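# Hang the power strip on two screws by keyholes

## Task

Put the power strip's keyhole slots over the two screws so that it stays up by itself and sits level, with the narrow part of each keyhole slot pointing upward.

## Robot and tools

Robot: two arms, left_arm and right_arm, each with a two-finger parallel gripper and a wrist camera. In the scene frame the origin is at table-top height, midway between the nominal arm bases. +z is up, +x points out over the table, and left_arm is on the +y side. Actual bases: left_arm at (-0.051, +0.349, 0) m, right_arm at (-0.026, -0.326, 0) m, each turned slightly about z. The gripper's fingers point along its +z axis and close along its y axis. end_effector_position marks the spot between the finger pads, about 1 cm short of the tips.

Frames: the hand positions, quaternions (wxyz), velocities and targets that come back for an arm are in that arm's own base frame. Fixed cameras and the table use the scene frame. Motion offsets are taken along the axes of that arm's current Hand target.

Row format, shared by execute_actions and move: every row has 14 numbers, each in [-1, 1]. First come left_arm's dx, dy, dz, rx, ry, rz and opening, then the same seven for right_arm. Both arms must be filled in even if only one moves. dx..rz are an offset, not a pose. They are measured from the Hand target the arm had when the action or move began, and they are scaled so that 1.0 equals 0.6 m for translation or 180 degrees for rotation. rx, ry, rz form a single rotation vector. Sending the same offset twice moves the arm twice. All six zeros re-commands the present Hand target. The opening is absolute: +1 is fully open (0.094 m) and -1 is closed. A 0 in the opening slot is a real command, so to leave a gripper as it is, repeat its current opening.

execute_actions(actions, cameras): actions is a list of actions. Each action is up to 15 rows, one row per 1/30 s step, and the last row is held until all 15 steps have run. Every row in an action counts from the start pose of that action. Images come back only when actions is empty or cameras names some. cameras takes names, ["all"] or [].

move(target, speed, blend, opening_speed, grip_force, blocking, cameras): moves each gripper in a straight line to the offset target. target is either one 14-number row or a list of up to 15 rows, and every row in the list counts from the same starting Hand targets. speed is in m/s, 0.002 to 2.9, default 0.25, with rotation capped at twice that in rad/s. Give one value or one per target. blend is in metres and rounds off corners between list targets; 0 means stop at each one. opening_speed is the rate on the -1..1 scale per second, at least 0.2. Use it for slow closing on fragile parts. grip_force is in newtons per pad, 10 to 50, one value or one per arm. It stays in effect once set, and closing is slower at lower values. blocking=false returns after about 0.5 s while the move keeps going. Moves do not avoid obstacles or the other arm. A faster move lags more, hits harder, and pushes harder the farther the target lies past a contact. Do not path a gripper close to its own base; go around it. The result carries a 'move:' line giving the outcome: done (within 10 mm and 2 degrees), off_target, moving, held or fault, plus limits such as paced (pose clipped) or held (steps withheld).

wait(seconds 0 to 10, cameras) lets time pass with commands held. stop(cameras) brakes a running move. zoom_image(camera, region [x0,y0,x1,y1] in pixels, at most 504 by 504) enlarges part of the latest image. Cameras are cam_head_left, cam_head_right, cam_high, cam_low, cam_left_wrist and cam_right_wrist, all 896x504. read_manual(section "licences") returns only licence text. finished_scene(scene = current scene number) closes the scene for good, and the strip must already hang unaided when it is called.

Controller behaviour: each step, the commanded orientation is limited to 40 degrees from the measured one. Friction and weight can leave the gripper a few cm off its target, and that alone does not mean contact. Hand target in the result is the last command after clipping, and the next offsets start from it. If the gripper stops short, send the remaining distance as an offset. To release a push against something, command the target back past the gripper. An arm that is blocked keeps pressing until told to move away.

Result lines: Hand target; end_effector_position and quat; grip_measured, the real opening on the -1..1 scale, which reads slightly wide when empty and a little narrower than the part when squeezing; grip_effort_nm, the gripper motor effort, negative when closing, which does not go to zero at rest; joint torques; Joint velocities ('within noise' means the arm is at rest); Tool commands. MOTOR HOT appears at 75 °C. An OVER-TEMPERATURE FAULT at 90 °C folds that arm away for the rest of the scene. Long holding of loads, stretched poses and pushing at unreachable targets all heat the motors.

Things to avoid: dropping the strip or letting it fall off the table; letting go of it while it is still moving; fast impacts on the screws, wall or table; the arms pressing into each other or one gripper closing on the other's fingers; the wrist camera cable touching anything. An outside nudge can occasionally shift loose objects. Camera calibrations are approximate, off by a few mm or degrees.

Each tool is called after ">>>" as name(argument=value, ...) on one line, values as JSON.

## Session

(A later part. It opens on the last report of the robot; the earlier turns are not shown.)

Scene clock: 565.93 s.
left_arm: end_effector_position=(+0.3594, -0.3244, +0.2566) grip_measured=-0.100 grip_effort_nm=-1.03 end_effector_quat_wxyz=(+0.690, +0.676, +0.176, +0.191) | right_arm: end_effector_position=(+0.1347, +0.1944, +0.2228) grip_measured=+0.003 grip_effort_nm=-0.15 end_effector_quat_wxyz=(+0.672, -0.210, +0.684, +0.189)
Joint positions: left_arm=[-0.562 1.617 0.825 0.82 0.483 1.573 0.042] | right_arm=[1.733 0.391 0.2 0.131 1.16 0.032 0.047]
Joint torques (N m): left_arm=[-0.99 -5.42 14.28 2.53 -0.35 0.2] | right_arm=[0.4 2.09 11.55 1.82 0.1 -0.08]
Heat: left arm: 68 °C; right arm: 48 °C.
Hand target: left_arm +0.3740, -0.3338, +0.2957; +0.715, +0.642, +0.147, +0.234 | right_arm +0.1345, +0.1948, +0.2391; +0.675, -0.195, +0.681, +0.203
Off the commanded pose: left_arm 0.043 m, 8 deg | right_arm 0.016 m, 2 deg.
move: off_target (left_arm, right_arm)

>>> move(target=[[0,0,-0.06,0,0,0,-0.35,0,0,0,0,0,0,0],[-0.006,-0.004,-0.05,0,0,0,-0.35,0,0,0,0,0,0,0],[-0.006,-0.004,0,0,0,0,-0.35,0,0,0,0,0,0,0]], speed=0.08)

>>> move(target=[[0,0,-0.06,0,0,0,-0.35,0,0,0,0,0,0,0],[0.003,0,-0.05,0,0,0,-0.35,0,0,0,0,0,0,0],[0.003,0,0,0,0,0,-0.35,0,0,0,0,0,0,0]], speed=0.08)

>>> move(target=[[0,0,-0.06,0,0,0,-0.35,0,0,0,0,0,0,0],[0.003,0,-0.05,0,0,0,-0.35,0,0,0,0,0,0,0],[0.003,0,0,0,0,0,-0.35,0,0,0,0,0,0,0]], speed=0.08)

>>> move(target=[[0,0,-0.06,0,0,0,-0.35,0,0,0,0,0,0,0],[0.003,0,-0.05,0,0,0,-0.35,0,0,0,0,0,0,0],[0.003,0,0,0,0,0,-0.35,0,0,0,0,0,0,0]], speed=0.08)

>>> move(target=[[0,0,-0.06,0,0,0,-0.35,0,0,0,0,0,0,0],[0.003,-0.001,-0.05,0,0,0,-0.35,0,0,0,0,0,0,0],[0.003,-0.001,0,0,0,0,-0.35,0,0,0,0,0,0,0]], speed=0.08, cameras=["cam_right_wrist","cam_head_left"])

>>> zoom_image(camera="cam_right_wrist", region=[370, 0, 530, 200])

>>> zoom_image(camera="cam_head_left", region=[350, 170, 470, 280])

Scene clock: 576.70 s.
left_arm: end_effector_position=(+0.3614, -0.3239, +0.2532) grip_measured=-0.100 grip_effort_nm=-1.03 end_effector_quat_wxyz=(+0.687, +0.675, +0.183, +0.196) | right_arm: end_effector_position=(+0.1347, +0.1944, +0.2228) grip_measured=+0.003 grip_effort_nm=-0.15 end_effector_quat_wxyz=(+0.672, -0.210, +0.684, +0.189)
Joint positions: left_arm=[-0.567 1.622 0.82 0.826 0.461 1.573 0.042] | right_arm=[1.733 0.391 0.2 0.131 1.16 0.032 0.047]
Joint torques (N m): left_arm=[-1.55 -5.74 13.89 2.59 -0.23 0.22] | right_arm=[0.53 2.28 11.56 1.9 0.12 -0.11]
Heat: left arm: 67 °C; right arm: 48 °C.
Hand target: left_arm +0.3714, -0.3359, +0.2930; +0.715, +0.642, +0.147, +0.234 | right_arm +0.1345, +0.1948, +0.2391; +0.675, -0.195, +0.681, +0.203
Off the commanded pose: left_arm 0.043 m, 8 deg | right_arm 0.016 m, 2 deg.
move: off_target (left_arm, right_arm)

Scene clock: 578.53 s.
left_arm: end_effector_position=(+0.3640, -0.3225, +0.2553) grip_measured=-0.100 grip_effort_nm=-1.03 end_effector_quat_wxyz=(+0.689, +0.673, +0.182, +0.199) | right_arm: end_effector_position=(+0.1347, +0.1944, +0.2228) grip_measured=+0.003 grip_effort_nm=-0.15 end_effector_quat_wxyz=(+0.672, -0.210, +0.684, +0.189)
Joint positions: left_arm=[-0.56 1.626 0.826 0.831 0.465 1.574 0.042] | right_arm=[1.733 0.391 0.2 0.131 1.16 0.032 0.047]
Joint torques (N m): left_arm=[-1.72 -5.74 13.74 2.53 -0.22 0.21] | right_arm=[0.58 2.1 11.6 1.86 0.12 -0.08]
Heat: left arm: 68 °C; right arm: 48 °C.
Hand target: left_arm +0.3728, -0.3349, +0.2931; +0.715, +0.643, +0.148, +0.234 | right_arm +0.1345, +0.1948, +0.2391; +0.675, -0.195, +0.681, +0.203
Off the commanded pose: left_arm 0.041 m, 7 deg | right_arm 0.016 m, 2 deg.
move: off_target (left_arm, right_arm)

Scene clock: 580.37 s.
left_arm: end_effector_position=(+0.3655, -0.3219, +0.2558) grip_measured=-0.100 grip_effort_nm=-1.03 end_effector_quat_wxyz=(+0.689, +0.673, +0.181, +0.199) | right_arm: end_effector_position=(+0.1347, +0.1944, +0.2228) grip_measured=+0.003 grip_effort_nm=-0.15 end_effector_quat_wxyz=(+0.672, -0.210, +0.684, +0.189)
Joint positions: left_arm=[-0.555 1.629 0.83 0.831 0.471 1.574 0.042] | right_arm=[1.733 0.391 0.2 0.131 1.16 0.032 0.047]
Joint torques (N m): left_arm=[-1.72 -5.81 13.7 2.53 -0.23 0.21] | right_arm=[0.5 2.13 11.74 1.84 0.1 -0.08]
Heat: left arm: 68 °C; right arm: 48 °C.
Hand target: left_arm +0.3744, -0.3339, +0.2933; +0.715, +0.642, +0.147, +0.234 | right_arm +0.1345, +0.1948, +0.2391; +0.675, -0.195, +0.681, +0.203
Off the commanded pose: left_arm 0.040 m, 7 deg | right_arm 0.016 m, 2 deg.
move: off_target (left_arm, right_arm)

Scene clock: 582.20 s.
left_arm: end_effector_position=(+0.3670, -0.3210, +0.2560) grip_measured=-0.100 grip_effort_nm=-1.03 end_effector_quat_wxyz=(+0.689, +0.673, +0.181, +0.199) | right_arm: end_effector_position=(+0.1347, +0.1944, +0.2228) grip_measured=+0.003 grip_effort_nm=-0.15 end_effector_quat_wxyz=(+0.672, -0.210, +0.684, +0.189)
Joint positions: left_arm=[-0.55 1.632 0.834 0.831 0.477 1.574 0.042] | right_arm=[1.733 0.391 0.2 0.131 1.16 0.032 0.047]
Joint torques (N m): left_arm=[-1.73 -5.83 13.68 2.52 -0.24 0.2] | right_arm=[0.32 2.02 11.64 1.83 0.14 -0.07]
Heat: left arm: 69 °C; right arm: 48 °C.
Hand target: left_arm +0.3760, -0.3330, +0.2934; +0.715, +0.643, +0.147, +0.234 | right_arm +0.1345, +0.1948, +0.2391; +0.675, -0.195, +0.681, +0.203
Off the commanded pose: left_arm 0.040 m, 7 deg | right_arm 0.016 m, 2 deg.
move: off_target (left_arm, right_arm)

Scene clock: 584.03 s.
left_arm: end_effector_position=(+0.3685, -0.3201, +0.2552) grip_measured=-0.100 grip_effort_nm=-1.03 end_effector_quat_wxyz=(+0.689, +0.673, +0.182, +0.198) | right_arm: end_effector_position=(+0.1347, +0.1944, +0.2228) grip_measured=+0.003 grip_effort_nm=-0.15 end_effector_quat_wxyz=(+0.672, -0.210, +0.684, +0.189)
Joint positions: left_arm=[-0.545 1.636 0.836 0.831 0.482 1.573 0.042] | right_arm=[1.733 0.391 0.2 0.131 1.16 0.032 0.047]
Joint torques (N m): left_arm=[-1.72 -5.91 13.67 2.54 -0.24 0.2] | right_arm=[0.42 2.09 11.69 1.84 0.11 -0.05]
Heat: left arm: 70 °C; right arm: 48 °C.
Hand target: left_arm +0.3776, -0.3321, +0.2931; +0.715, +0.642, +0.147, +0.234 | right_arm +0.1345, +0.1948, +0.2391; +0.675, -0.195, +0.681, +0.203
Off the commanded pose: left_arm 0.041 m, 7 deg | right_arm 0.016 m, 2 deg.
move: off_target (left_arm, right_arm)
camera_calibration:
cam_right_wrist: T_world_to_cam=[[0.538004, -0.842891, 0.00925932, 0.08947], [-0.379841, -0.252224, -0.890002, 0.334391], [0.75251, 0.475308, -0.455862, -0.00542089], [0, 0, 0, 1]] pos_world=[0.0829597, 0.162331, 0.294309]
Images, in order (width x height): cam_head_left 896x504, cam_right_wrist 896x504.

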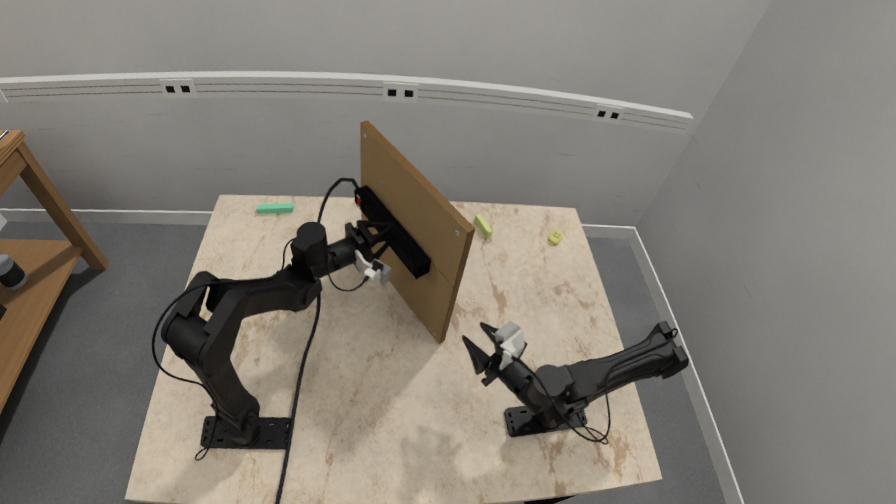

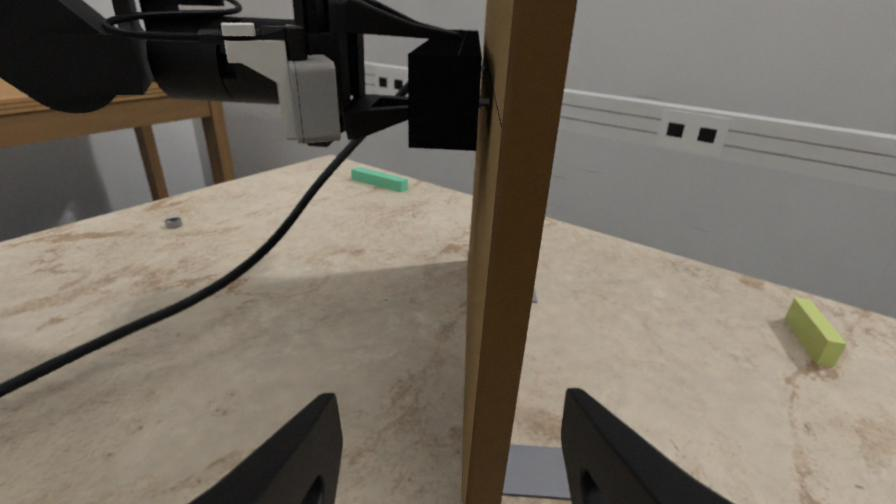

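Scaled by 2.520 from the camera's 896x504 image, which has a finer 1280x720 frame.

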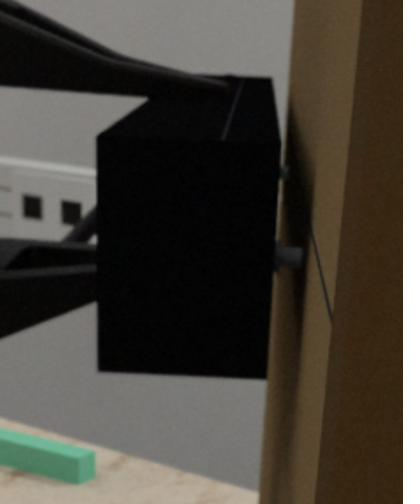

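Scaled by 4.200 from the camera's 896x504 image, which has a finer 1280x720 frame.

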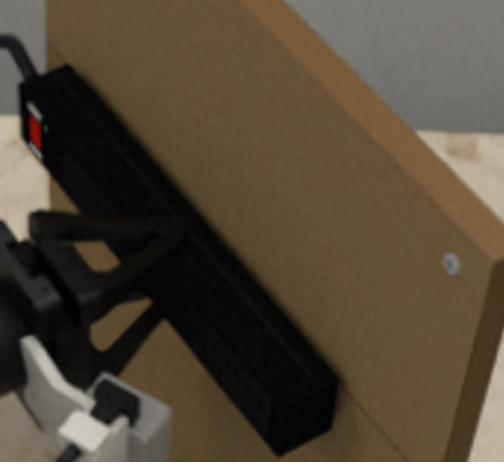

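>>> move(target=[[0,0,-0.06,0,0,0.004,-0.35,0,0,0,0,0,0,0],[-0.022,-0.003,-0.05,0,0,0.004,-0.35,0,0,0,0,0,0,0],[-0.022,-0.003,0,0,0,0.004,-0.35,0,0,0,0,0,0,0]], speed=0.08)

>>> move(target=[[0,0,-0.06,0,0,0,-0.35,0,0,0,0,0,0,0],[0.003,0,-0.05,0,0,0,-0.35,0,0,0,0,0,0,0],[0.003,0,0,0,0,0,-0.35,0,0,0,0,0,0,0]], speed=0.08)

>>> move(target=[[0,0,-0.06,0,0,0,-0.35,0,0,0,0,0,0,0],[0.003,0,-0.05,0,0,0,-0.35,0,0,0,0,0,0,0],[0.003,0,0,0,0,0,-0.35,0,0,0,0,0,0,0]], speed=0.08)

>>> move(target=[[0,0,-0.06,0,0,0,-0.35,0,0,0,0,0,0,0],[0.003,0,-0.05,0,0,0,-0.35,0,0,0,0,0,0,0],[0.003,0,0,0,0,0,-0.35,0,0,0,0,0,0,0]], speed=0.08, cameras=["cam_right_wrist","cam_head_left"])

>>> zoom_image(camera="cam_head_left", region=[350, 170, 470, 280])

>>> zoom_image(camera="cam_right_wrist", region=[370, 0, 530, 200])

Scene clock: 600.10 s.
left_arm: end_effector_position=(+0.3568, -0.3268, +0.2506) grip_measured=-0.100 grip_effort_nm=-1.03 end_effector_quat_wxyz=(+0.686, +0.676, +0.179, +0.201) | right_arm: end_effector_position=(+0.1347, +0.1944, +0.2228) grip_measured=+0.003 grip_effort_nm=-0.15 end_effector_quat_wxyz=(+0.672, -0.210, +0.684, +0.189)
Joint positions: left_arm=[-0.583 1.62 0.804 0.839 0.445 1.587 0.042] | right_arm=[1.733 0.391 0.2 0.131 1.16 0.032 0.047]
Joint torques (N m): left_arm=[-1.55 -5.63 13.87 2.58 -0.23 0.24] | right_arm=[0.51 2.1 11.59 1.81 0.13 -0.07]
Heat: left arm: 72 °C; right arm: 48 °C.
Hand target: left_arm +0.3667, -0.3390, +0.2901; +0.713, +0.643, +0.143, +0.239 | right_arm +0.1345, +0.1948, +0.2391; +0.675, -0.195, +0.681, +0.203
Off the commanded pose: left_arm 0.043 m, 8 deg | right_arm 0.016 m, 2 deg.
move: off_target (left_arm, right_arm)

Scene clock: 601.93 s.
left_arm: end_effector_position=(+0.3590, -0.3253, +0.2526) grip_measured=-0.100 grip_effort_nm=-1.03 end_effector_quat_wxyz=(+0.687, +0.674, +0.178, +0.203) | right_arm: end_effector_position=(+0.1347, +0.1944, +0.2228) grip_measured=+0.003 grip_effort_nm=-0.16 end_effector_quat_wxyz=(+0.672, -0.210, +0.684, +0.189)
Joint positions: left_arm=[-0.576 1.622 0.809 0.843 0.45 1.588 0.042] | right_arm=[1.733 0.391 0.2 0.131 1.16 0.032 0.047]
Joint torques (N m): left_arm=[-1.76 -5.53 13.83 2.53 -0.23 0.22] | right_arm=[0.39 2.19 11.45 1.85 0.13 -0.08]
Heat: left arm: 72 °C; right arm: 48 °C.
Hand target: left_arm +0.3681, -0.3382, +0.2901; +0.713, +0.643, +0.143, +0.239 | right_arm +0.1345, +0.1948, +0.2391; +0.675, -0.195, +0.681, +0.203
Off the commanded pose: left_arm 0.041 m, 7 deg | right_arm 0.016 m, 2 deg.
move: off_target (left_arm, right_arm)

Scene clock: 603.77 s.
left_arm: end_effector_position=(+0.3604, -0.3244, +0.2532) grip_measured=-0.100 grip_effort_nm=-1.03 end_effector_quat_wxyz=(+0.688, +0.674, +0.177, +0.204) | right_arm: end_effector_position=(+0.1347, +0.1944, +0.2228) grip_measured=+0.003 grip_effort_nm=-0.15 end_effector_quat_wxyz=(+0.672, -0.210, +0.684, +0.189)
Joint positions: left_arm=[-0.571 1.624 0.812 0.844 0.455 1.588 0.042] | right_arm=[1.733 0.391 0.2 0.131 1.16 0.032 0.047]
Joint torques (N m): left_arm=[-1.76 -5.56 13.86 2.52 -0.23 0.21] | right_arm=[0.42 2.11 11.36 1.84 0.16 -0.08]
Heat: left arm: 71 °C; right arm: 48 °C.
Hand target: left_arm +0.3696, -0.3372, +0.2905; +0.713, +0.643, +0.143, +0.239 | right_arm +0.1345, +0.1948, +0.2391; +0.675, -0.195, +0.681, +0.203
Off the commanded pose: left_arm 0.040 m, 7 deg | right_arm 0.016 m, 2 deg.
move: off_target (left_arm, right_arm)

Scene clock: 605.60 s.
left_arm: end_effector_position=(+0.3621, -0.3234, +0.2533) grip_measured=-0.100 grip_effort_nm=-1.03 end_effector_quat_wxyz=(+0.688, +0.674, +0.177, +0.204) | right_arm: end_effector_position=(+0.1347, +0.1944, +0.2228) grip_measured=+0.003 grip_effort_nm=-0.15 end_effector_quat_wxyz=(+0.672, -0.210, +0.684, +0.189)
Joint positions: left_arm=[-0.565 1.627 0.816 0.843 0.46 1.588 0.042] | right_arm=[1.733 0.391 0.2 0.131 1.16 0.032 0.047]
Joint torques (N m): left_arm=[-1.77 -5.59 13.85 2.52 -0.23 0.2] | right_arm=[0.39 2.09 11.67 1.83 0.14 -0.04]
Heat: left arm: 71 °C; right arm: 48 °C.
Hand target: left_arm +0.3713, -0.3362, +0.2906; +0.713, +0.643, +0.143, +0.239 | right_arm +0.1345, +0.1948, +0.2391; +0.675, -0.195, +0.681, +0.203
Off the commanded pose: left_arm 0.041 m, 7 deg | right_arm 0.016 m, 2 deg.
move: off_target (left_arm, right_arm)
camera_calibration:
cam_right_wrist: T_world_to_cam=[[0.538004, -0.842891, 0.00925932, 0.08947], [-0.379841, -0.252224, -0.890002, 0.334391], [0.75251, 0.475308, -0.455862, -0.00542089], [0, 0, 0, 1]] pos_world=[0.0829597, 0.162331, 0.294309]
Images, in order (width x height): cam_head_left 896x504, cam_right_wrist 896x504.

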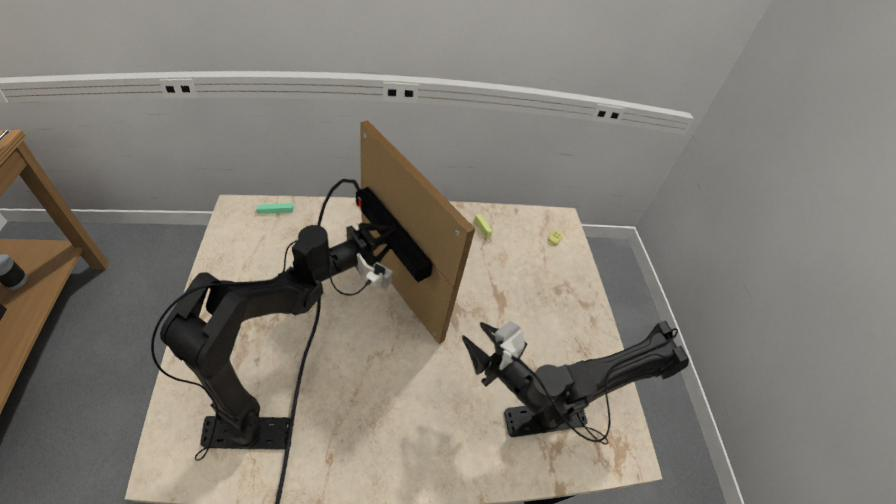

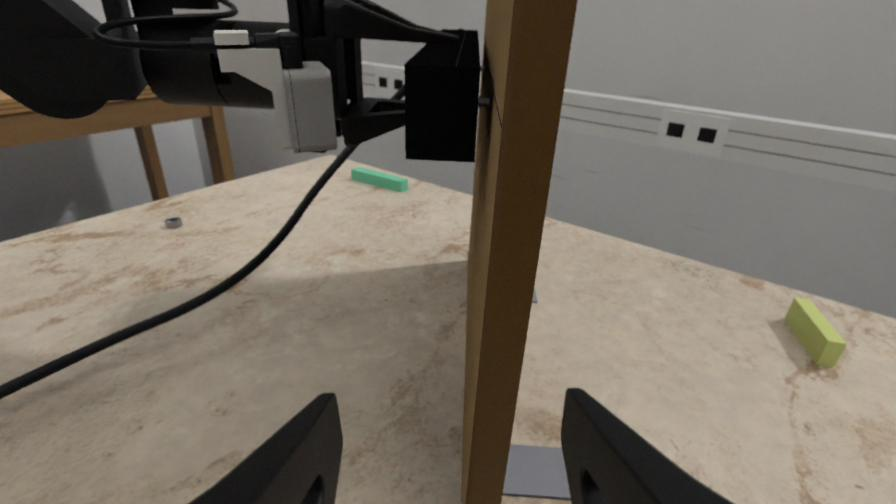

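Scaled by 4.200 from the camera's 896x504 image, which has a finer 1280x720 frame.

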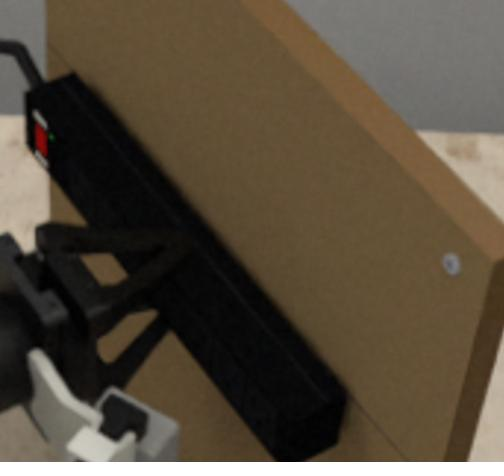

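Scaled by 2.520 from the camera's 896x504 image, which has a finer 1280x720 frame.

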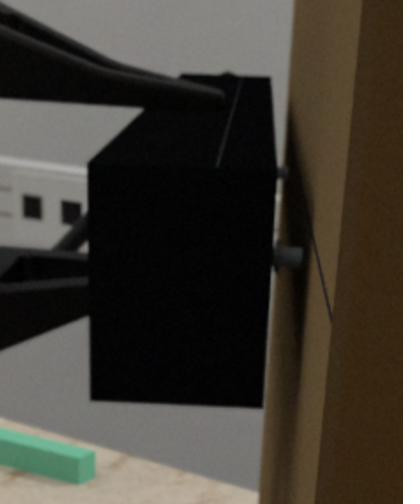

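>>> move(target=[[0,0,-0.06,0,0,-0.0025,-0.35,0,0,0,0,0,0,0],[-0.011,-0.002,-0.05,0,0,-0.0025,-0.35,0,0,0,0,0,0,0],[-0.011,-0.002,0,0,0,-0.0025,-0.35,0,0,0,0,0,0,0]], speed=0.08)

>>> move(target=[[0,0,-0.06,0,0,0,-0.35,0,0,0,0,0,0,0],[0.003,0,-0.05,0,0,0,-0.35,0,0,0,0,0,0,0],[0.003,0,0,0,0,0,-0.35,0,0,0,0,0,0,0]], speed=0.08)

>>> move(target=[[0,0,-0.06,0,0,0,-0.35,0,0,0,0,0,0,0],[0.002,-0.001,-0.05,0,0,0,-0.35,0,0,0,0,0,0,0],[0.002,-0.001,0,0,0,0,-0.35,0,0,0,0,0,0,0]], speed=0.08)

>>> move(target=[[0,0,-0.06,0,0,0,-0.35,0,0,0,0,0,0,0],[0.003,0,-0.05,0,0,0,-0.35,0,0,0,0,0,0,0],[0.003,0,0,0,0,0,-0.35,0,0,0,0,0,0,0]], speed=0.08)

Scene clock: 616.17 s.
left_arm: end_effector_position=(+0.3559, -0.3275, +0.2500) grip_measured=-0.100 grip_effort_nm=-1.03 end_effector_quat_wxyz=(+0.687, +0.675, +0.180, +0.200) | right_arm: end_effector_position=(+0.1347, +0.1944, +0.2228) grip_measured=+0.003 grip_effort_nm=-0.15 end_effector_quat_wxyz=(+0.672, -0.210, +0.684, +0.189)
Joint positions: left_arm=[-0.586 1.622 0.801 0.847 0.442 1.582 0.042] | right_arm=[1.733 0.391 0.2 0.131 1.16 0.032 0.047]
Joint torques (N m): left_arm=[-1.57 -5.59 13.85 2.57 -0.23 0.21] | right_arm=[0.43 2.1 11.67 1.81 0.11 -0.02]
Heat: left arm: 69 °C; right arm: 48 °C.
Hand target: left_arm +0.3658, -0.3398, +0.2888; +0.714, +0.643, +0.146, +0.236 | right_arm +0.1345, +0.1948, +0.2391; +0.675, -0.195, +0.681, +0.203
Off the commanded pose: left_arm 0.042 m, 7 deg | right_arm 0.016 m, 2 deg.
move: off_target (left_arm, right_arm)

Scene clock: 618.00 s.
left_arm: end_effector_position=(+0.3577, -0.3262, +0.2516) grip_measured=-0.100 grip_effort_nm=-1.03 end_effector_quat_wxyz=(+0.688, +0.674, +0.178, +0.201) | right_arm: end_effector_position=(+0.1347, +0.1944, +0.2228) grip_measured=+0.003 grip_effort_nm=-0.15 end_effector_quat_wxyz=(+0.672, -0.210, +0.684, +0.189)
Joint positions: left_arm=[-0.579 1.624 0.805 0.85 0.449 1.584 0.042] | right_arm=[1.733 0.391 0.2 0.131 1.16 0.032 0.047]
Joint torques (N m): left_arm=[-1.7 -5.5 13.86 2.52 -0.25 0.19] | right_arm=[0.39 2.14 11.66 1.84 0.11 -0.11]
Heat: left arm: 70 °C; right arm: 48 °C.
Hand target: left_arm +0.3674, -0.3389, +0.2889; +0.714, +0.643, +0.146, +0.236 | right_arm +0.1345, +0.1948, +0.2391; +0.675, -0.195, +0.681, +0.203
Off the commanded pose: left_arm 0.041 m, 7 deg | right_arm 0.016 m, 2 deg.
move: off_target (left_arm, right_arm)

Scene clock: 619.83 s.
left_arm: end_effector_position=(+0.3590, -0.3253, +0.2506) grip_measured=-0.100 grip_effort_nm=-1.03 end_effector_quat_wxyz=(+0.688, +0.674, +0.179, +0.202) | right_arm: end_effector_position=(+0.1347, +0.1944, +0.2228) grip_measured=+0.003 grip_effort_nm=-0.15 end_effector_quat_wxyz=(+0.672, -0.210, +0.684, +0.189)
Joint positions: left_arm=[-0.575 1.627 0.805 0.851 0.451 1.584 0.042] | right_arm=[1.733 0.391 0.2 0.131 1.16 0.032 0.047]
Joint torques (N m): left_arm=[-1.73 -5.55 13.87 2.53 -0.24 0.19] | right_arm=[0.42 2.24 11.55 1.89 0.14 -0.1]
Heat: left arm: 70 °C; right arm: 48 °C.
Hand target: left_arm +0.3685, -0.3382, +0.2884; +0.714, +0.643, +0.146, +0.236 | right_arm +0.1345, +0.1948, +0.2391; +0.675, -0.195, +0.681, +0.203
Off the commanded pose: left_arm 0.041 m, 7 deg | right_arm 0.016 m, 2 deg.
move: off_target (left_arm, right_arm)

Scene clock: 621.67 s.
left_arm: end_effector_position=(+0.3607, -0.3242, +0.2513) grip_measured=-0.100 grip_effort_nm=-1.03 end_effector_quat_wxyz=(+0.688, +0.674, +0.179, +0.202) | right_arm: end_effector_position=(+0.1347, +0.1944, +0.2228) grip_measured=+0.003 grip_effort_nm=-0.15 end_effector_quat_wxyz=(+0.672, -0.210, +0.684, +0.189)
Joint positions: left_arm=[-0.57 1.629 0.809 0.852 0.455 1.584 0.042] | right_arm=[1.733 0.391 0.2 0.131 1.16 0.032 0.047]
Joint torques (N m): left_arm=[-1.81 -5.57 13.86 2.52 -0.23 0.18] | right_arm=[0.55 2.11 11.63 1.85 0.13 -0.06]
Heat: left arm: 71 °C; right arm: 48 °C.
Hand target: left_arm +0.3699, -0.3373, +0.2887; +0.714, +0.643, +0.146, +0.236 | right_arm +0.1345, +0.1948, +0.2391; +0.675, -0.195, +0.681, +0.203
Off the commanded pose: left_arm 0.041 m, 7 deg | right_arm 0.016 m, 2 deg.
move: off_target (left_arm, right_arm)

>>> move(target=[[0,0,-0.06,0,0,-0.001,-0.35,0,0,0,0,0,0,0],[-0.011,0.006,-0.05,0,0,-0.001,-0.35,0,0,0,0,0,0,0],[-0.011,0.006,0,0,0,-0.001,-0.35,0,0,0,0,0,0,0]], speed=0.08)

>>> move(target=[[0,0,-0.06,0,0,0,-0.35,0,0,0,0,0,0,0],[0.0025,0,-0.05,0,0,0,-0.35,0,0,0,0,0,0,0],[0.0025,0,0,0,0,0,-0.35,0,0,0,0,0,0,0]], speed=0.08)

>>> move(target=[[0,0,-0.06,0,0,0,-0.35,0,0,0,0,0,0,0],[0.0025,0,-0.05,0,0,0,-0.35,0,0,0,0,0,0,0],[0.0025,0,0,0,0,0,-0.35,0,0,0,0,0,0,0]], speed=0.08)

>>> move(target=[[0,0,-0.06,0,0,0,-0.35,0,0,0,0,0,0,0],[0.0025,0,-0.05,0,0,0,-0.35,0,0,0,0,0,0,0],[0.0025,0,0,0,0,0,-0.35,0,0,0,0,0,0,0]], speed=0.08)

>>> move(target=[[0,0,-0.06,0,0,0,-0.35,0,0,0,0,0,0,0],[0.0025,0,-0.05,0,0,0,-0.35,0,0,0,0,0,0,0],[0.0025,0,0,0,0,0,-0.35,0,0,0,0,0,0,0]], speed=0.08)

Scene clock: 630.33 s.
left_arm: end_effector_position=(+0.3567, -0.3303, +0.2559) grip_measured=-0.100 grip_effort_nm=-1.03 end_effector_quat_wxyz=(+0.689, +0.672, +0.181, +0.204) | right_arm: end_effector_position=(+0.1347, +0.1944, +0.2228) grip_measured=+0.003 grip_effort_nm=-0.15 end_effector_quat_wxyz=(+0.672, -0.210, +0.684, +0.189)
Joint positions: left_arm=[-0.596 1.619 0.816 0.839 0.424 1.58 0.042] | right_arm=[1.733 0.391 0.2 0.131 1.16 0.032 0.047]
Joint torques (N m): left_arm=[-1.1 -5.94 13.14 2.52 -0.1 0.22] | right_arm=[0.4 2.13 11.64 1.83 0.12 -0.04]
Heat: left arm: 72 °C; right arm: 49 °C.
Hand target: left_arm +0.3638, -0.3405, +0.2918; +0.715, +0.642, +0.147, +0.235 | right_arm +0.1345, +0.1948, +0.2391; +0.675, -0.195, +0.681, +0.203
Off the commanded pose: left_arm 0.038 m, 7 deg | right_arm 0.016 m, 2 deg.
move: off_target (left_arm, right_arm)

Scene clock: 632.00 s.
left_arm: end_effector_position=(+0.3577, -0.3295, +0.2554) grip_measured=-0.100 grip_effort_nm=-1.03 end_effector_quat_wxyz=(+0.689, +0.672, +0.182, +0.203) | right_arm: end_effector_position=(+0.1347, +0.1944, +0.2228) grip_measured=+0.003 grip_effort_nm=-0.15 end_effector_quat_wxyz=(+0.672, -0.210, +0.684, +0.189)
Joint positions: left_arm=[-0.592 1.621 0.816 0.839 0.426 1.578 0.042] | right_arm=[1.733 0.391 0.2 0.131 1.16 0.032 0.047]
Joint torques (N m): left_arm=[-1.02 -5.97 13.29 2.51 -0.09 0.23] | right_arm=[0.47 2.02 11.66 1.82 0.1 -0.08]
Heat: left arm: 72 °C; right arm: 49 °C.
Hand target: left_arm +0.3651, -0.3397, +0.2919; +0.714, +0.642, +0.147, +0.235 | right_arm +0.1345, +0.1948, +0.2391; +0.675, -0.195, +0.681, +0.203
Off the commanded pose: left_arm 0.039 m, 7 deg | right_arm 0.016 m, 2 deg.
move: off_target (left_arm, right_arm)

Scene clock: 633.67 s.
left_arm: end_effector_position=(+0.3582, -0.3291, +0.2551) grip_measured=-0.100 grip_effort_nm=-1.03 end_effector_quat_wxyz=(+0.689, +0.672, +0.182, +0.202) | right_arm: end_effector_position=(+0.1347, +0.1944, +0.2228) grip_measured=+0.003 grip_effort_nm=-0.15 end_effector_quat_wxyz=(+0.672, -0.210, +0.684, +0.189)
Joint positions: left_arm=[-0.59 1.622 0.817 0.838 0.43 1.577 0.042] | right_arm=[1.733 0.391 0.2 0.131 1.16 0.032 0.047]
Joint torques (N m): left_arm=[-0.88 -5.91 13.39 2.52 -0.09 0.24] | right_arm=[0.51 2.11 11.49 1.83 0.15 -0.08]
Heat: left arm: 72 °C; right arm: 49 °C.
Hand target: left_arm +0.3665, -0.3390, +0.2918; +0.714, +0.643, +0.147, +0.235 | right_arm +0.1345, +0.1948, +0.2391; +0.675, -0.195, +0.681, +0.203
Off the commanded pose: left_arm 0.039 m, 7 deg | right_arm 0.016 m, 2 deg.
move: off_target (left_arm, right_arm)

Scene clock: 635.33 s.
left_arm: end_effector_position=(+0.3586, -0.3287, +0.2550) grip_measured=-0.100 grip_effort_nm=-1.03 end_effector_quat_wxyz=(+0.689, +0.672, +0.182, +0.201) | right_arm: end_effector_position=(+0.1347, +0.1944, +0.2228) grip_measured=+0.003 grip_effort_nm=-0.15 end_effector_quat_wxyz=(+0.672, -0.210, +0.684, +0.189)
Joint positions: left_arm=[-0.588 1.622 0.818 0.837 0.434 1.577 0.042] | right_arm=[1.733 0.391 0.2 0.131 1.16 0.032 0.047]
Joint torques (N m): left_arm=[-0.7 -5.83 13.5 2.51 -0.08 0.24] | right_arm=[0.34 2.14 11.64 1.84 0.14 -0.07]
Heat: left arm: 72 °C; right arm: 49 °C.
Hand target: left_arm +0.3677, -0.3382, +0.2919; +0.714, +0.643, +0.147, +0.235 | right_arm +0.1345, +0.1948, +0.2391; +0.675, -0.195, +0.681, +0.203
Off the commanded pose: left_arm 0.039 m, 7 deg | right_arm 0.016 m, 2 deg.
move: off_target (left_arm, right_arm)

Scene clock: 637.00 s.
left_arm: end_effector_position=(+0.3588, -0.3284, +0.2551) grip_measured=-0.100 grip_effort_nm=-1.03 end_effector_quat_wxyz=(+0.689, +0.672, +0.182, +0.201) | right_arm: end_effector_position=(+0.1347, +0.1944, +0.2228) grip_measured=+0.003 grip_effort_nm=-0.15 end_effector_quat_wxyz=(+0.672, -0.210, +0.684, +0.189)
Joint positions: left_arm=[-0.586 1.623 0.819 0.837 0.437 1.576 0.042] | right_arm=[1.733 0.391 0.2 0.131 1.16 0.032 0.047]
Joint torques (N m): left_arm=[-0.49 -5.78 13.65 2.51 -0.08 0.24] | right_arm=[0.54 2.18 11.6 1.84 0.12 -0.08]
Heat: left arm: 71 °C; right arm: 49 °C.
Hand target: left_arm +0.3689, -0.3374, +0.2922; +0.714, +0.643, +0.147, +0.235 | right_arm +0.1345, +0.1948, +0.2391; +0.675, -0.195, +0.681, +0.203
Off the commanded pose: left_arm 0.039 m, 7 deg | right_arm 0.016 m, 2 deg.
move: off_target (left_arm, right_arm)

>>> wait(seconds=0.1, cameras=["cam_right_wrist","cam_head_left"])

>>> zoom_image(camera="cam_head_left", region=[350, 170, 470, 280])

>>> zoom_image(camera="cam_right_wrist", region=[370, 0, 530, 200])

Scene clock: 639.63 s.
left_arm: end_effector_position=(+0.3588, -0.3284, +0.2551) grip_measured=-0.100 grip_effort_nm=-1.03 end_effector_quat_wxyz=(+0.689, +0.672, +0.182, +0.201) | right_arm: end_effector_position=(+0.1347, +0.1944, +0.2228) grip_measured=+0.003 grip_effort_nm=-0.15 end_effector_quat_wxyz=(+0.672, -0.210, +0.684, +0.189)
Joint positions: left_arm=[-0.586 1.623 0.819 0.837 0.437 1.576 0.042] | right_arm=[1.733 0.391 0.2 0.131 1.16 0.032 0.047]
Joint torques (N m): left_arm=[-0.5 -5.76 13.65 2.51 -0.08 0.25] | right_arm=[0.49 2.15 11.7 1.87 0.15 -0.1]
Heat: left arm: 71 °C; right arm: 49 °C.
Hand target: left_arm +0.3689, -0.3374, +0.2922; +0.714, +0.643, +0.147, +0.235 | right_arm +0.1345, +0.1948, +0.2391; +0.675, -0.195, +0.681, +0.203
Tool commands: left_gripper/opening=-0.35 right_gripper/opening=+0.0
Off the commanded pose: left_arm 0.039 m, 7 deg | right_arm 0.016 m, 2 deg.
wait: 0.10 s; at rest from the start
camera_calibration:
cam_right_wrist: T_world_to_cam=[[0.538004, -0.842891, 0.00925932, 0.08947], [-0.379841, -0.252224, -0.890002, 0.334391], [0.75251, 0.475308, -0.455862, -0.00542089], [0, 0, 0, 1]] pos_world=[0.0829597, 0.162331, 0.294309]
Images, in order (width x height): cam_head_left 896x504, cam_right_wrist 896x504.

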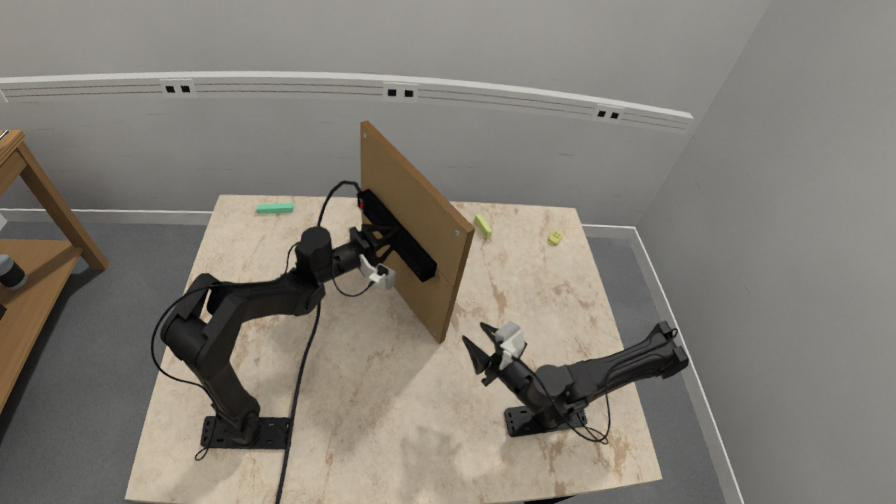

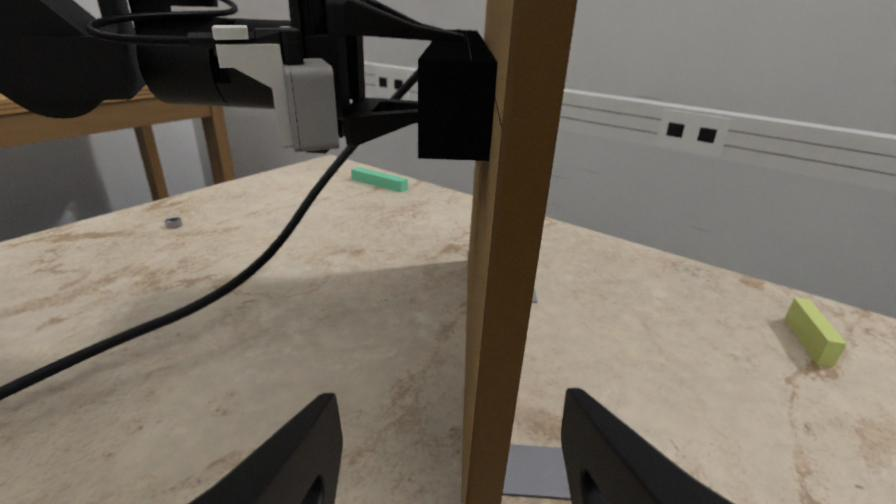

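Scaled by 4.200 from the camera's 896x504 image, which has a finer 1280x720 frame.

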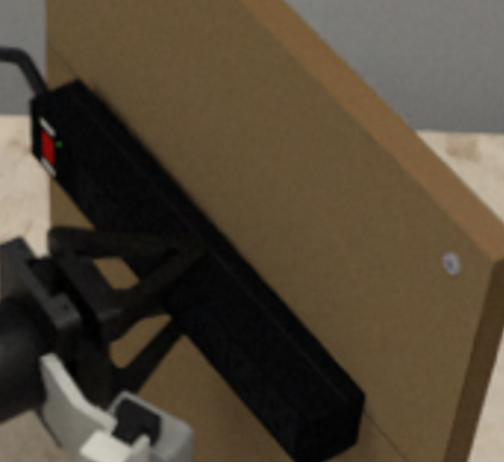

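Scaled by 2.520 from the camera's 896x504 image, which has a finer 1280x720 frame.

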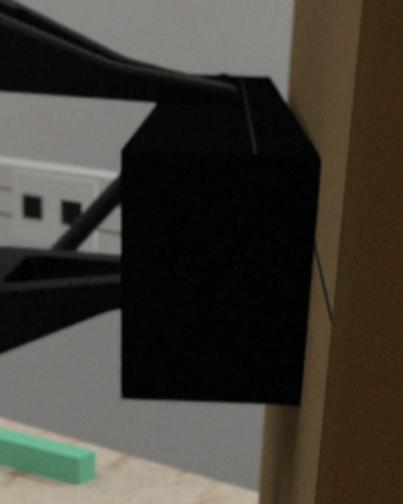

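>>> move(target=[[-0.005,0,0.012,0,-0.015,0,-0.35,0,0,0,0,0,0,0],[-0.005,0,0.012,0,-0.015,0.015,-0.35,0,0,0,0,0,0,0]], speed=0.05)

>>> move(target=[[0,0,0,0,0,-0.015,-0.35,0,0,0,0,0,0,0],[0,0,0,0,0,-0.03,-0.35,0,0,0,0,0,0,0]], speed=0.05, cameras=["cam_right_wrist","cam_head_left"])

>>> zoom_image(camera="cam_head_left", region=[350, 170, 470, 280])

Scene clock: 645.37 s.
left_arm: end_effector_position=(+0.3576, -0.3304, +0.2548) grip_measured=-0.100 grip_effort_nm=-1.03 end_effector_quat_wxyz=(+0.691, +0.678, +0.166, +0.188) | right_arm: end_effector_position=(+0.1347, +0.1944, +0.2228) grip_measured=+0.003 grip_effort_nm=-0.15 end_effector_quat_wxyz=(+0.672, -0.210, +0.684, +0.189)
Joint positions: left_arm=[-0.572 1.634 0.833 0.83 0.492 1.583 0.042] | right_arm=[1.733 0.391 0.2 0.131 1.16 0.032 0.047]
Joint torques (N m): left_arm=[-1.35 -4.88 15.31 2.43 -0.13 0.61] | right_arm=[0.5 2.17 11.49 1.82 0.17 -0.05]
Heat: left arm: 71 °C; right arm: 49 °C.
Hand target: left_arm +0.3700, -0.3451, +0.2928; +0.712, +0.651, +0.115, +0.236 | right_arm +0.1345, +0.1948, +0.2391; +0.675, -0.195, +0.681, +0.203
Off the commanded pose: left_arm 0.043 m, 9 deg | right_arm 0.016 m, 2 deg.
move: off_target (left_arm, right_arm)

Scene clock: 646.77 s.
left_arm: end_effector_position=(+0.3577, -0.3303, +0.2548) grip_measured=-0.100 grip_effort_nm=-1.03 end_effector_quat_wxyz=(+0.692, +0.677, +0.170, +0.184) | right_arm: end_effector_position=(+0.1347, +0.1944, +0.2228) grip_measured=+0.003 grip_effort_nm=-0.15 end_effector_quat_wxyz=(+0.672, -0.210, +0.684, +0.189)
Joint positions: left_arm=[-0.571 1.634 0.833 0.83 0.494 1.57 0.042] | right_arm=[1.733 0.391 0.2 0.131 1.16 0.032 0.047]
Joint torques (N m): left_arm=[-1.21 -4.72 15.38 2.45 -0.08 -0.14] | right_arm=[0.53 2.22 11.63 1.86 0.15 -0.08]
Heat: left arm: 71 °C; right arm: 49 °C.
Hand target: left_arm +0.3700, -0.3451, +0.2928; +0.722, +0.645, +0.145, +0.202 | right_arm +0.1345, +0.1948, +0.2391; +0.675, -0.195, +0.681, +0.203
Off the commanded pose: left_arm 0.043 m, 6 deg | right_arm 0.016 m, 2 deg.
move: off_target (left_arm, right_arm)
camera_calibration:
cam_right_wrist: T_world_to_cam=[[0.538004, -0.842891, 0.00925932, 0.08947], [-0.379841, -0.252224, -0.890002, 0.334391], [0.75251, 0.475308, -0.455862, -0.00542089], [0, 0, 0, 1]] pos_world=[0.0829597, 0.162331, 0.294309]
Images, in order (width x height): cam_head_left 896x504, cam_right_wrist 896x504.

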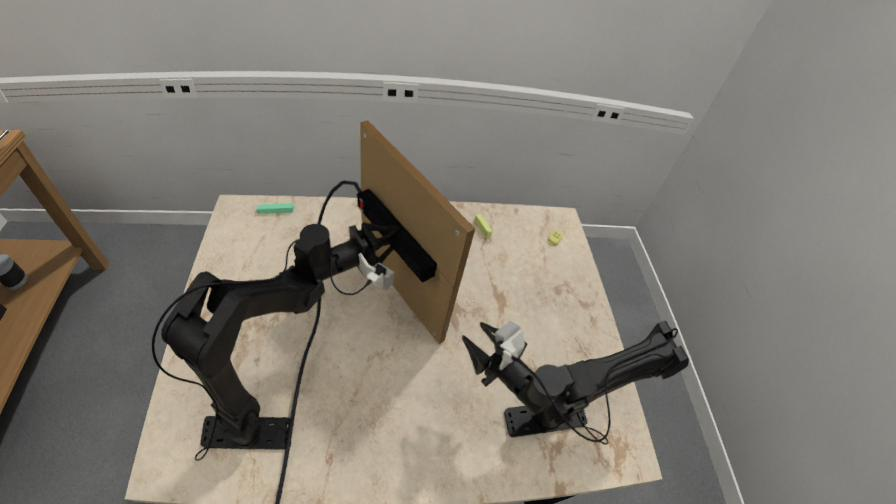

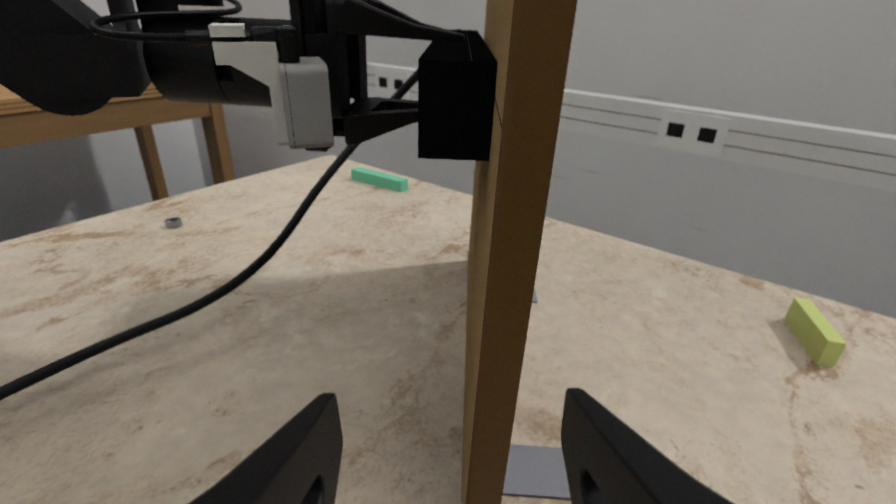

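Scaled by 4.200 from the camera's 896x504 image, which has a finer 1280x720 frame.

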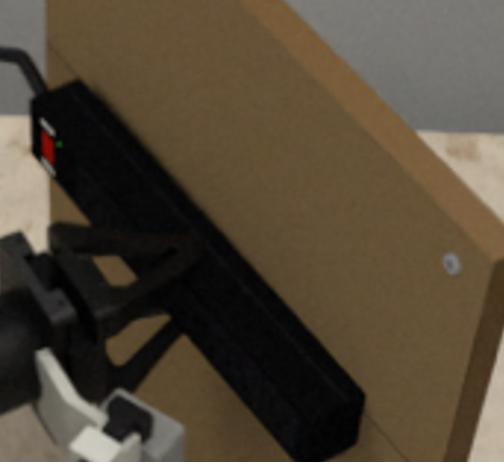

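>>> move(target=[[0,0,-0.03,0,0.005,0,-0.35,0,0,0,0,0,0,0],[0,0,0,0,0,0,-0.35,0,0,0,0,0,0,0]], speed=0.06)

>>> move(target=[[0,0.004,-0.035,0,0.005,0.02,-0.35,0,0,0,0,0,0,0],[0,0.004,0,0,0,0.02,-0.35,0,0,0,0,0,0,0]], speed=0.06)

>>> move(target=[[0,0,-0.035,0,0.005,0.015,-0.35,0,0,0,0,0,0,0],[0,0,0,0,0,0.015,-0.35,0,0,0,0,0,0,0]], speed=0.06)

>>> move(target=[[0,-0.008,-0.035,0,0.005,-0.01,-0.35,0,0,0,0,0,0,0],[0,-0.008,0,0,0,-0.01,-0.35,0,0,0,0,0,0,0]], speed=0.06, cameras=["cam_right_wrist","cam_head_left"])

>>> zoom_image(camera="cam_head_left", region=[350, 170, 470, 280])

>>> zoom_image(camera="cam_right_wrist", region=[370, 0, 530, 200])

Scene clock: 654.67 s.
left_arm: end_effector_position=(+0.3577, -0.3302, +0.2552) grip_measured=-0.100 grip_effort_nm=-1.03 end_effector_quat_wxyz=(+0.693, +0.676, +0.170, +0.181) | right_arm: end_effector_position=(+0.1347, +0.1944, +0.2228) grip_measured=+0.003 grip_effort_nm=-0.15 end_effector_quat_wxyz=(+0.672, -0.210, +0.684, +0.189)
Joint positions: left_arm=[-0.569 1.635 0.835 0.831 0.499 1.566 0.042] | right_arm=[1.733 0.391 0.2 0.131 1.16 0.032 0.047]
Joint torques (N m): left_arm=[-1.4 -4.81 15.27 2.44 -0.14 -0.11] | right_arm=[0.32 2.13 11.66 1.81 0.15 -0.07]
Heat: left arm: 72 °C; right arm: 49 °C.
Hand target: left_arm +0.3700, -0.3451, +0.2928; +0.722, +0.645, +0.145, +0.202 | right_arm +0.1345, +0.1948, +0.2391; +0.675, -0.195, +0.681, +0.203
Off the commanded pose: left_arm 0.042 m, 6 deg | right_arm 0.016 m, 2 deg.
move: off_target (left_arm, right_arm)

Scene clock: 656.07 s.
left_arm: end_effector_position=(+0.3579, -0.3302, +0.2551) grip_measured=-0.100 grip_effort_nm=-1.03 end_effector_quat_wxyz=(+0.690, +0.680, +0.167, +0.185) | right_arm: end_effector_position=(+0.1347, +0.1944, +0.2228) grip_measured=+0.003 grip_effort_nm=-0.15 end_effector_quat_wxyz=(+0.672, -0.210, +0.684, +0.189)
Joint positions: left_arm=[-0.569 1.632 0.839 0.816 0.5 1.581 0.042] | right_arm=[1.733 0.391 0.2 0.131 1.16 0.032 0.047]
Joint torques (N m): left_arm=[-1.52 -5.18 15.17 2.48 -0.17 0.33] | right_arm=[0.55 2.04 11.67 1.87 0.14 -0.08]
Heat: left arm: 72 °C; right arm: 49 °C.
Hand target: left_arm +0.3699, -0.3449, +0.2953; +0.716, +0.649, +0.125, +0.225 | right_arm +0.1345, +0.1948, +0.2391; +0.675, -0.195, +0.681, +0.203
Off the commanded pose: left_arm 0.044 m, 8 deg | right_arm 0.016 m, 2 deg.
move: off_target (left_arm, right_arm)

Scene clock: 657.40 s.
left_arm: end_effector_position=(+0.3578, -0.3303, +0.2548) grip_measured=-0.100 grip_effort_nm=-1.03 end_effector_quat_wxyz=(+0.687, +0.682, +0.163, +0.188) | right_arm: end_effector_position=(+0.1347, +0.1944, +0.2228) grip_measured=+0.003 grip_effort_nm=-0.15 end_effector_quat_wxyz=(+0.672, -0.210, +0.684, +0.189)
Joint positions: left_arm=[-0.569 1.629 0.841 0.805 0.5 1.594 0.042] | right_arm=[1.733 0.391 0.2 0.131 1.16 0.032 0.047]
Joint torques (N m): left_arm=[-1.58 -5.07 14.94 2.57 -0.2 0.63] | right_arm=[0.43 2.14 11.56 1.83 0.1 -0.07]
Heat: left arm: 72 °C; right arm: 49 °C.
Hand target: left_arm +0.3698, -0.3449, +0.2950; +0.710, +0.652, +0.110, +0.242 | right_arm +0.1345, +0.1948, +0.2391; +0.675, -0.195, +0.681, +0.203
Off the commanded pose: left_arm 0.045 m, 10 deg | right_arm 0.016 m, 2 deg.
move: off_target (left_arm, right_arm)

Scene clock: 658.73 s.
left_arm: end_effector_position=(+0.3577, -0.3305, +0.2545) grip_measured=-0.100 grip_effort_nm=-1.03 end_effector_quat_wxyz=(+0.690, +0.680, +0.163, +0.187) | right_arm: end_effector_position=(+0.1347, +0.1944, +0.2228) grip_measured=+0.003 grip_effort_nm=-0.15 end_effector_quat_wxyz=(+0.672, -0.210, +0.684, +0.189)
Joint positions: left_arm=[-0.569 1.634 0.838 0.821 0.502 1.589 0.042] | right_arm=[1.733 0.391 0.2 0.131 1.16 0.032 0.047]
Joint torques (N m): left_arm=[-1.47 -4.37 14.79 2.59 -0.19 0.41] | right_arm=[0.49 2.25 11.49 1.84 0.14 -0.07]
Heat: left arm: 73 °C; right arm: 49 °C.
Hand target: left_arm +0.3708, -0.3451, +0.2906; +0.714, +0.650, +0.120, +0.231 | right_arm +0.1345, +0.1948, +0.2391; +0.675, -0.195, +0.681, +0.203
Off the commanded pose: left_arm 0.041 m, 8 deg | right_arm 0.016 m, 2 deg.
move: off_target (left_arm, right_arm)
camera_calibration:
cam_right_wrist: T_world_to_cam=[[0.538004, -0.842891, 0.00925932, 0.08947], [-0.379841, -0.252224, -0.890002, 0.334391], [0.75251, 0.475308, -0.455862, -0.00542089], [0, 0, 0, 1]] pos_world=[0.0829597, 0.162331, 0.294309]
Images, in order (width x height): cam_head_left 896x504, cam_right_wrist 896x504.

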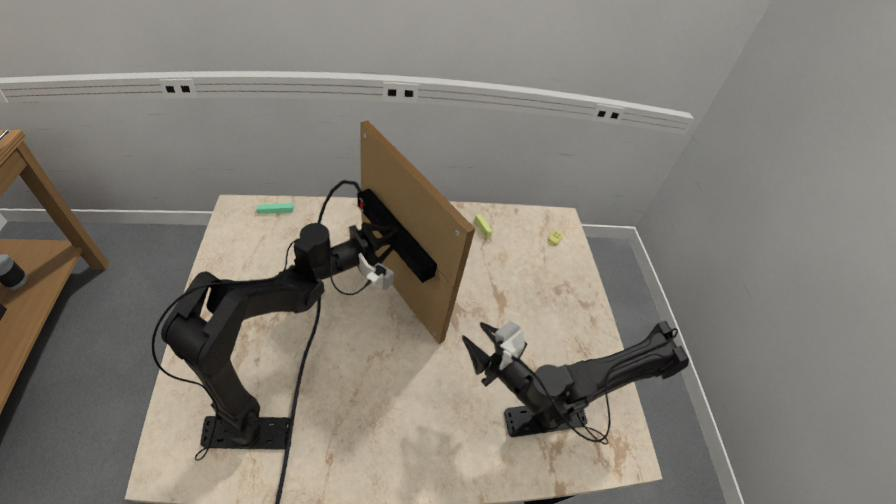

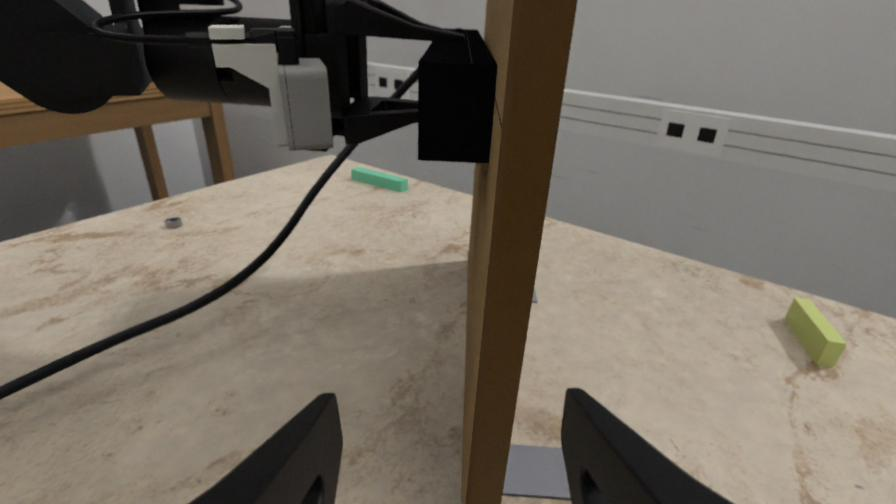

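Scaled by 4.200 from the camera's 896x504 image, which has a finer 1280x720 frame.

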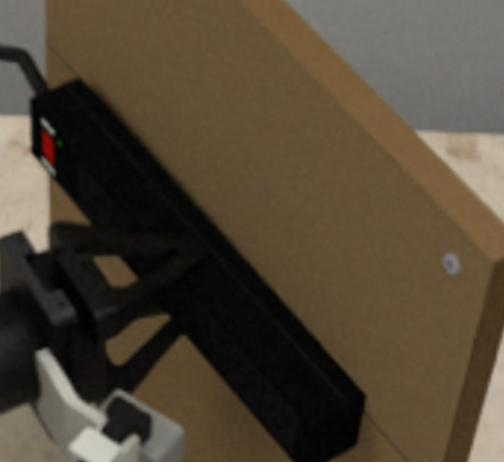

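Scaled by 2.520 from the camera's 896x504 image, which has a finer 1280x720 frame.

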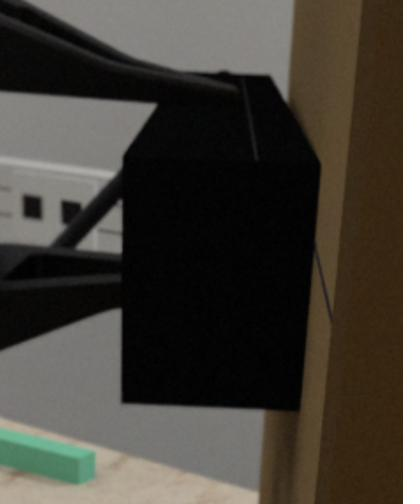

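>>> move(target=[[0,0,-0.04,0,0.01,-0.025,-0.35,0,0,0,0,0,0,0],[0,-0.003,0.0,0,-0.003,-0.025,-0.35,0,0,0,0,0,0,0]], speed=0.06)

>>> move(target=[[0,0,-0.045,0,0.01,-0.012,-0.35,0,0,0,0,0,0,0],[0,-0.003,0.0,0,-0.003,-0.012,-0.35,0,0,0,0,0,0,0]], speed=0.06)

>>> move(target=[[0,0,-0.045,0,0.01,-0.005,-0.35,0,0,0,0,0,0,0],[-0.01,0,0.0,0,-0.005,-0.005,-0.35,0,0,0,0,0,0,0]], speed=0.06, cameras=["cam_right_wrist"])

>>> zoom_image(camera="cam_right_wrist", region=[370, 0, 530, 200])

Scene clock: 669.17 s.
left_arm: end_effector_position=(+0.3578, -0.3303, +0.2539) grip_measured=-0.100 grip_effort_nm=-1.03 end_effector_quat_wxyz=(+0.697, +0.675, +0.169, +0.174) | right_arm: end_effector_position=(+0.1347, +0.1944, +0.2228) grip_measured=+0.003 grip_effort_nm=-0.15 end_effector_quat_wxyz=(+0.672, -0.210, +0.684, +0.189)
Joint positions: left_arm=[-0.563 1.645 0.835 0.846 0.518 1.553 0.042] | right_arm=[1.733 0.391 0.2 0.131 1.16 0.032 0.047]
Joint torques (N m): left_arm=[-1.44 -4.49 15.13 2.44 -0.18 0.01] | right_arm=[0.24 2.04 11.64 1.86 0.13 -0.05]
Heat: left arm: 71 °C; right arm: 49 °C.
Hand target: left_arm +0.3711, -0.3451, +0.2888; +0.723, +0.646, +0.142, +0.200 | right_arm +0.1345, +0.1948, +0.2391; +0.675, -0.195, +0.681, +0.203
Off the commanded pose: left_arm 0.040 m, 6 deg | right_arm 0.016 m, 2 deg.
move: off_target (left_arm, right_arm)

Scene clock: 670.70 s.
left_arm: end_effector_position=(+0.3571, -0.3308, +0.2540) grip_measured=-0.100 grip_effort_nm=-1.03 end_effector_quat_wxyz=(+0.702, +0.672, +0.169, +0.162) | right_arm: end_effector_position=(+0.1347, +0.1944, +0.2228) grip_measured=+0.003 grip_effort_nm=-0.16 end_effector_quat_wxyz=(+0.672, -0.210, +0.684, +0.189)
Joint positions: left_arm=[-0.558 1.653 0.835 0.863 0.538 1.528 0.042] | right_arm=[1.733 0.391 0.2 0.131 1.16 0.032 0.047]
Joint torques (N m): left_arm=[-1.52 -4.49 15.19 2.36 -0.24 -0.13] | right_arm=[0.51 2.15 11.66 1.83 0.13 -0.08]
Heat: left arm: 71 °C; right arm: 49 °C.
Hand target: left_arm +0.3712, -0.3453, +0.2870; +0.727, +0.644, +0.151, +0.183 | right_arm +0.1345, +0.1948, +0.2391; +0.675, -0.195, +0.681, +0.203
Off the commanded pose: left_arm 0.039 m, 5 deg | right_arm 0.016 m, 2 deg.
move: off_target (left_arm, right_arm)

Scene clock: 672.13 s.
left_arm: end_effector_position=(+0.3567, -0.3310, +0.2540) grip_measured=-0.100 grip_effort_nm=-1.03 end_effector_quat_wxyz=(+0.703, +0.671, +0.172, +0.162) | right_arm: end_effector_position=(+0.1347, +0.1944, +0.2228) grip_measured=+0.003 grip_effort_nm=-0.15 end_effector_quat_wxyz=(+0.672, -0.210, +0.684, +0.189)
Joint positions: left_arm=[-0.561 1.653 0.832 0.868 0.532 1.523 0.042] | right_arm=[1.733 0.391 0.2 0.131 1.16 0.032 0.047]
Joint torques (N m): left_arm=[-2.04 -4.81 15.01 2.3 -0.11 -0.21] | right_arm=[0.36 2.06 11.63 1.86 0.12 -0.06]
Heat: left arm: 71 °C; right arm: 49 °C.
Hand target: left_arm +0.3659, -0.3481, +0.2868; +0.730, +0.645, +0.150, +0.172 | right_arm +0.1345, +0.1948, +0.2391; +0.675, -0.195, +0.681, +0.203
Off the commanded pose: left_arm 0.038 m, 5 deg | right_arm 0.016 m, 2 deg.
move: off_target (left_arm, right_arm)
camera_calibration:
cam_right_wrist: T_world_to_cam=[[0.538004, -0.842891, 0.00925932, 0.08947], [-0.379841, -0.252224, -0.890002, 0.334391], [0.75251, 0.475308, -0.455862, -0.00542089], [0, 0, 0, 1]] pos_world=[0.0829597, 0.162331, 0.294309]
Images, in order (width x height): cam_right_wrist 896x504.

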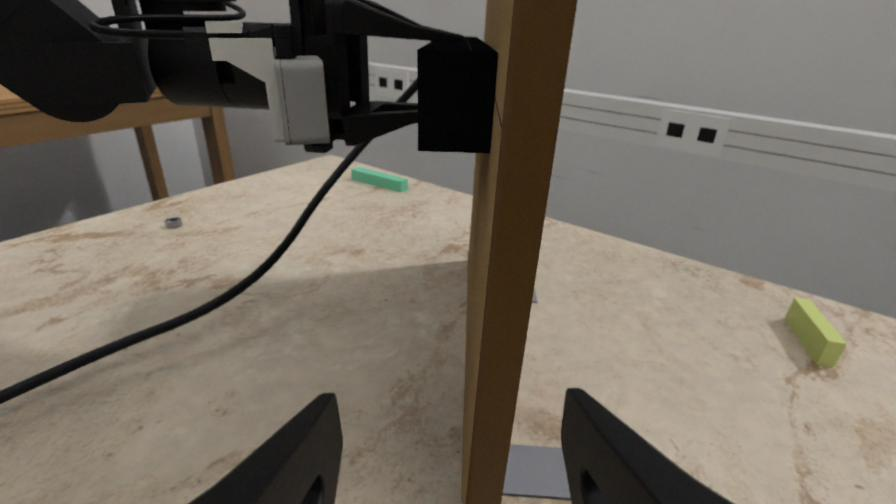

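Scaled by 2.520 from the camera's 896x504 image, which has a finer 1280x720 frame.

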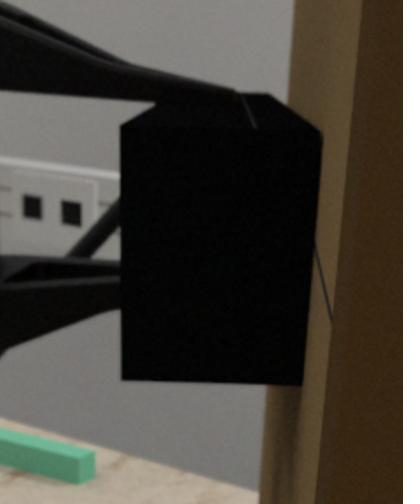

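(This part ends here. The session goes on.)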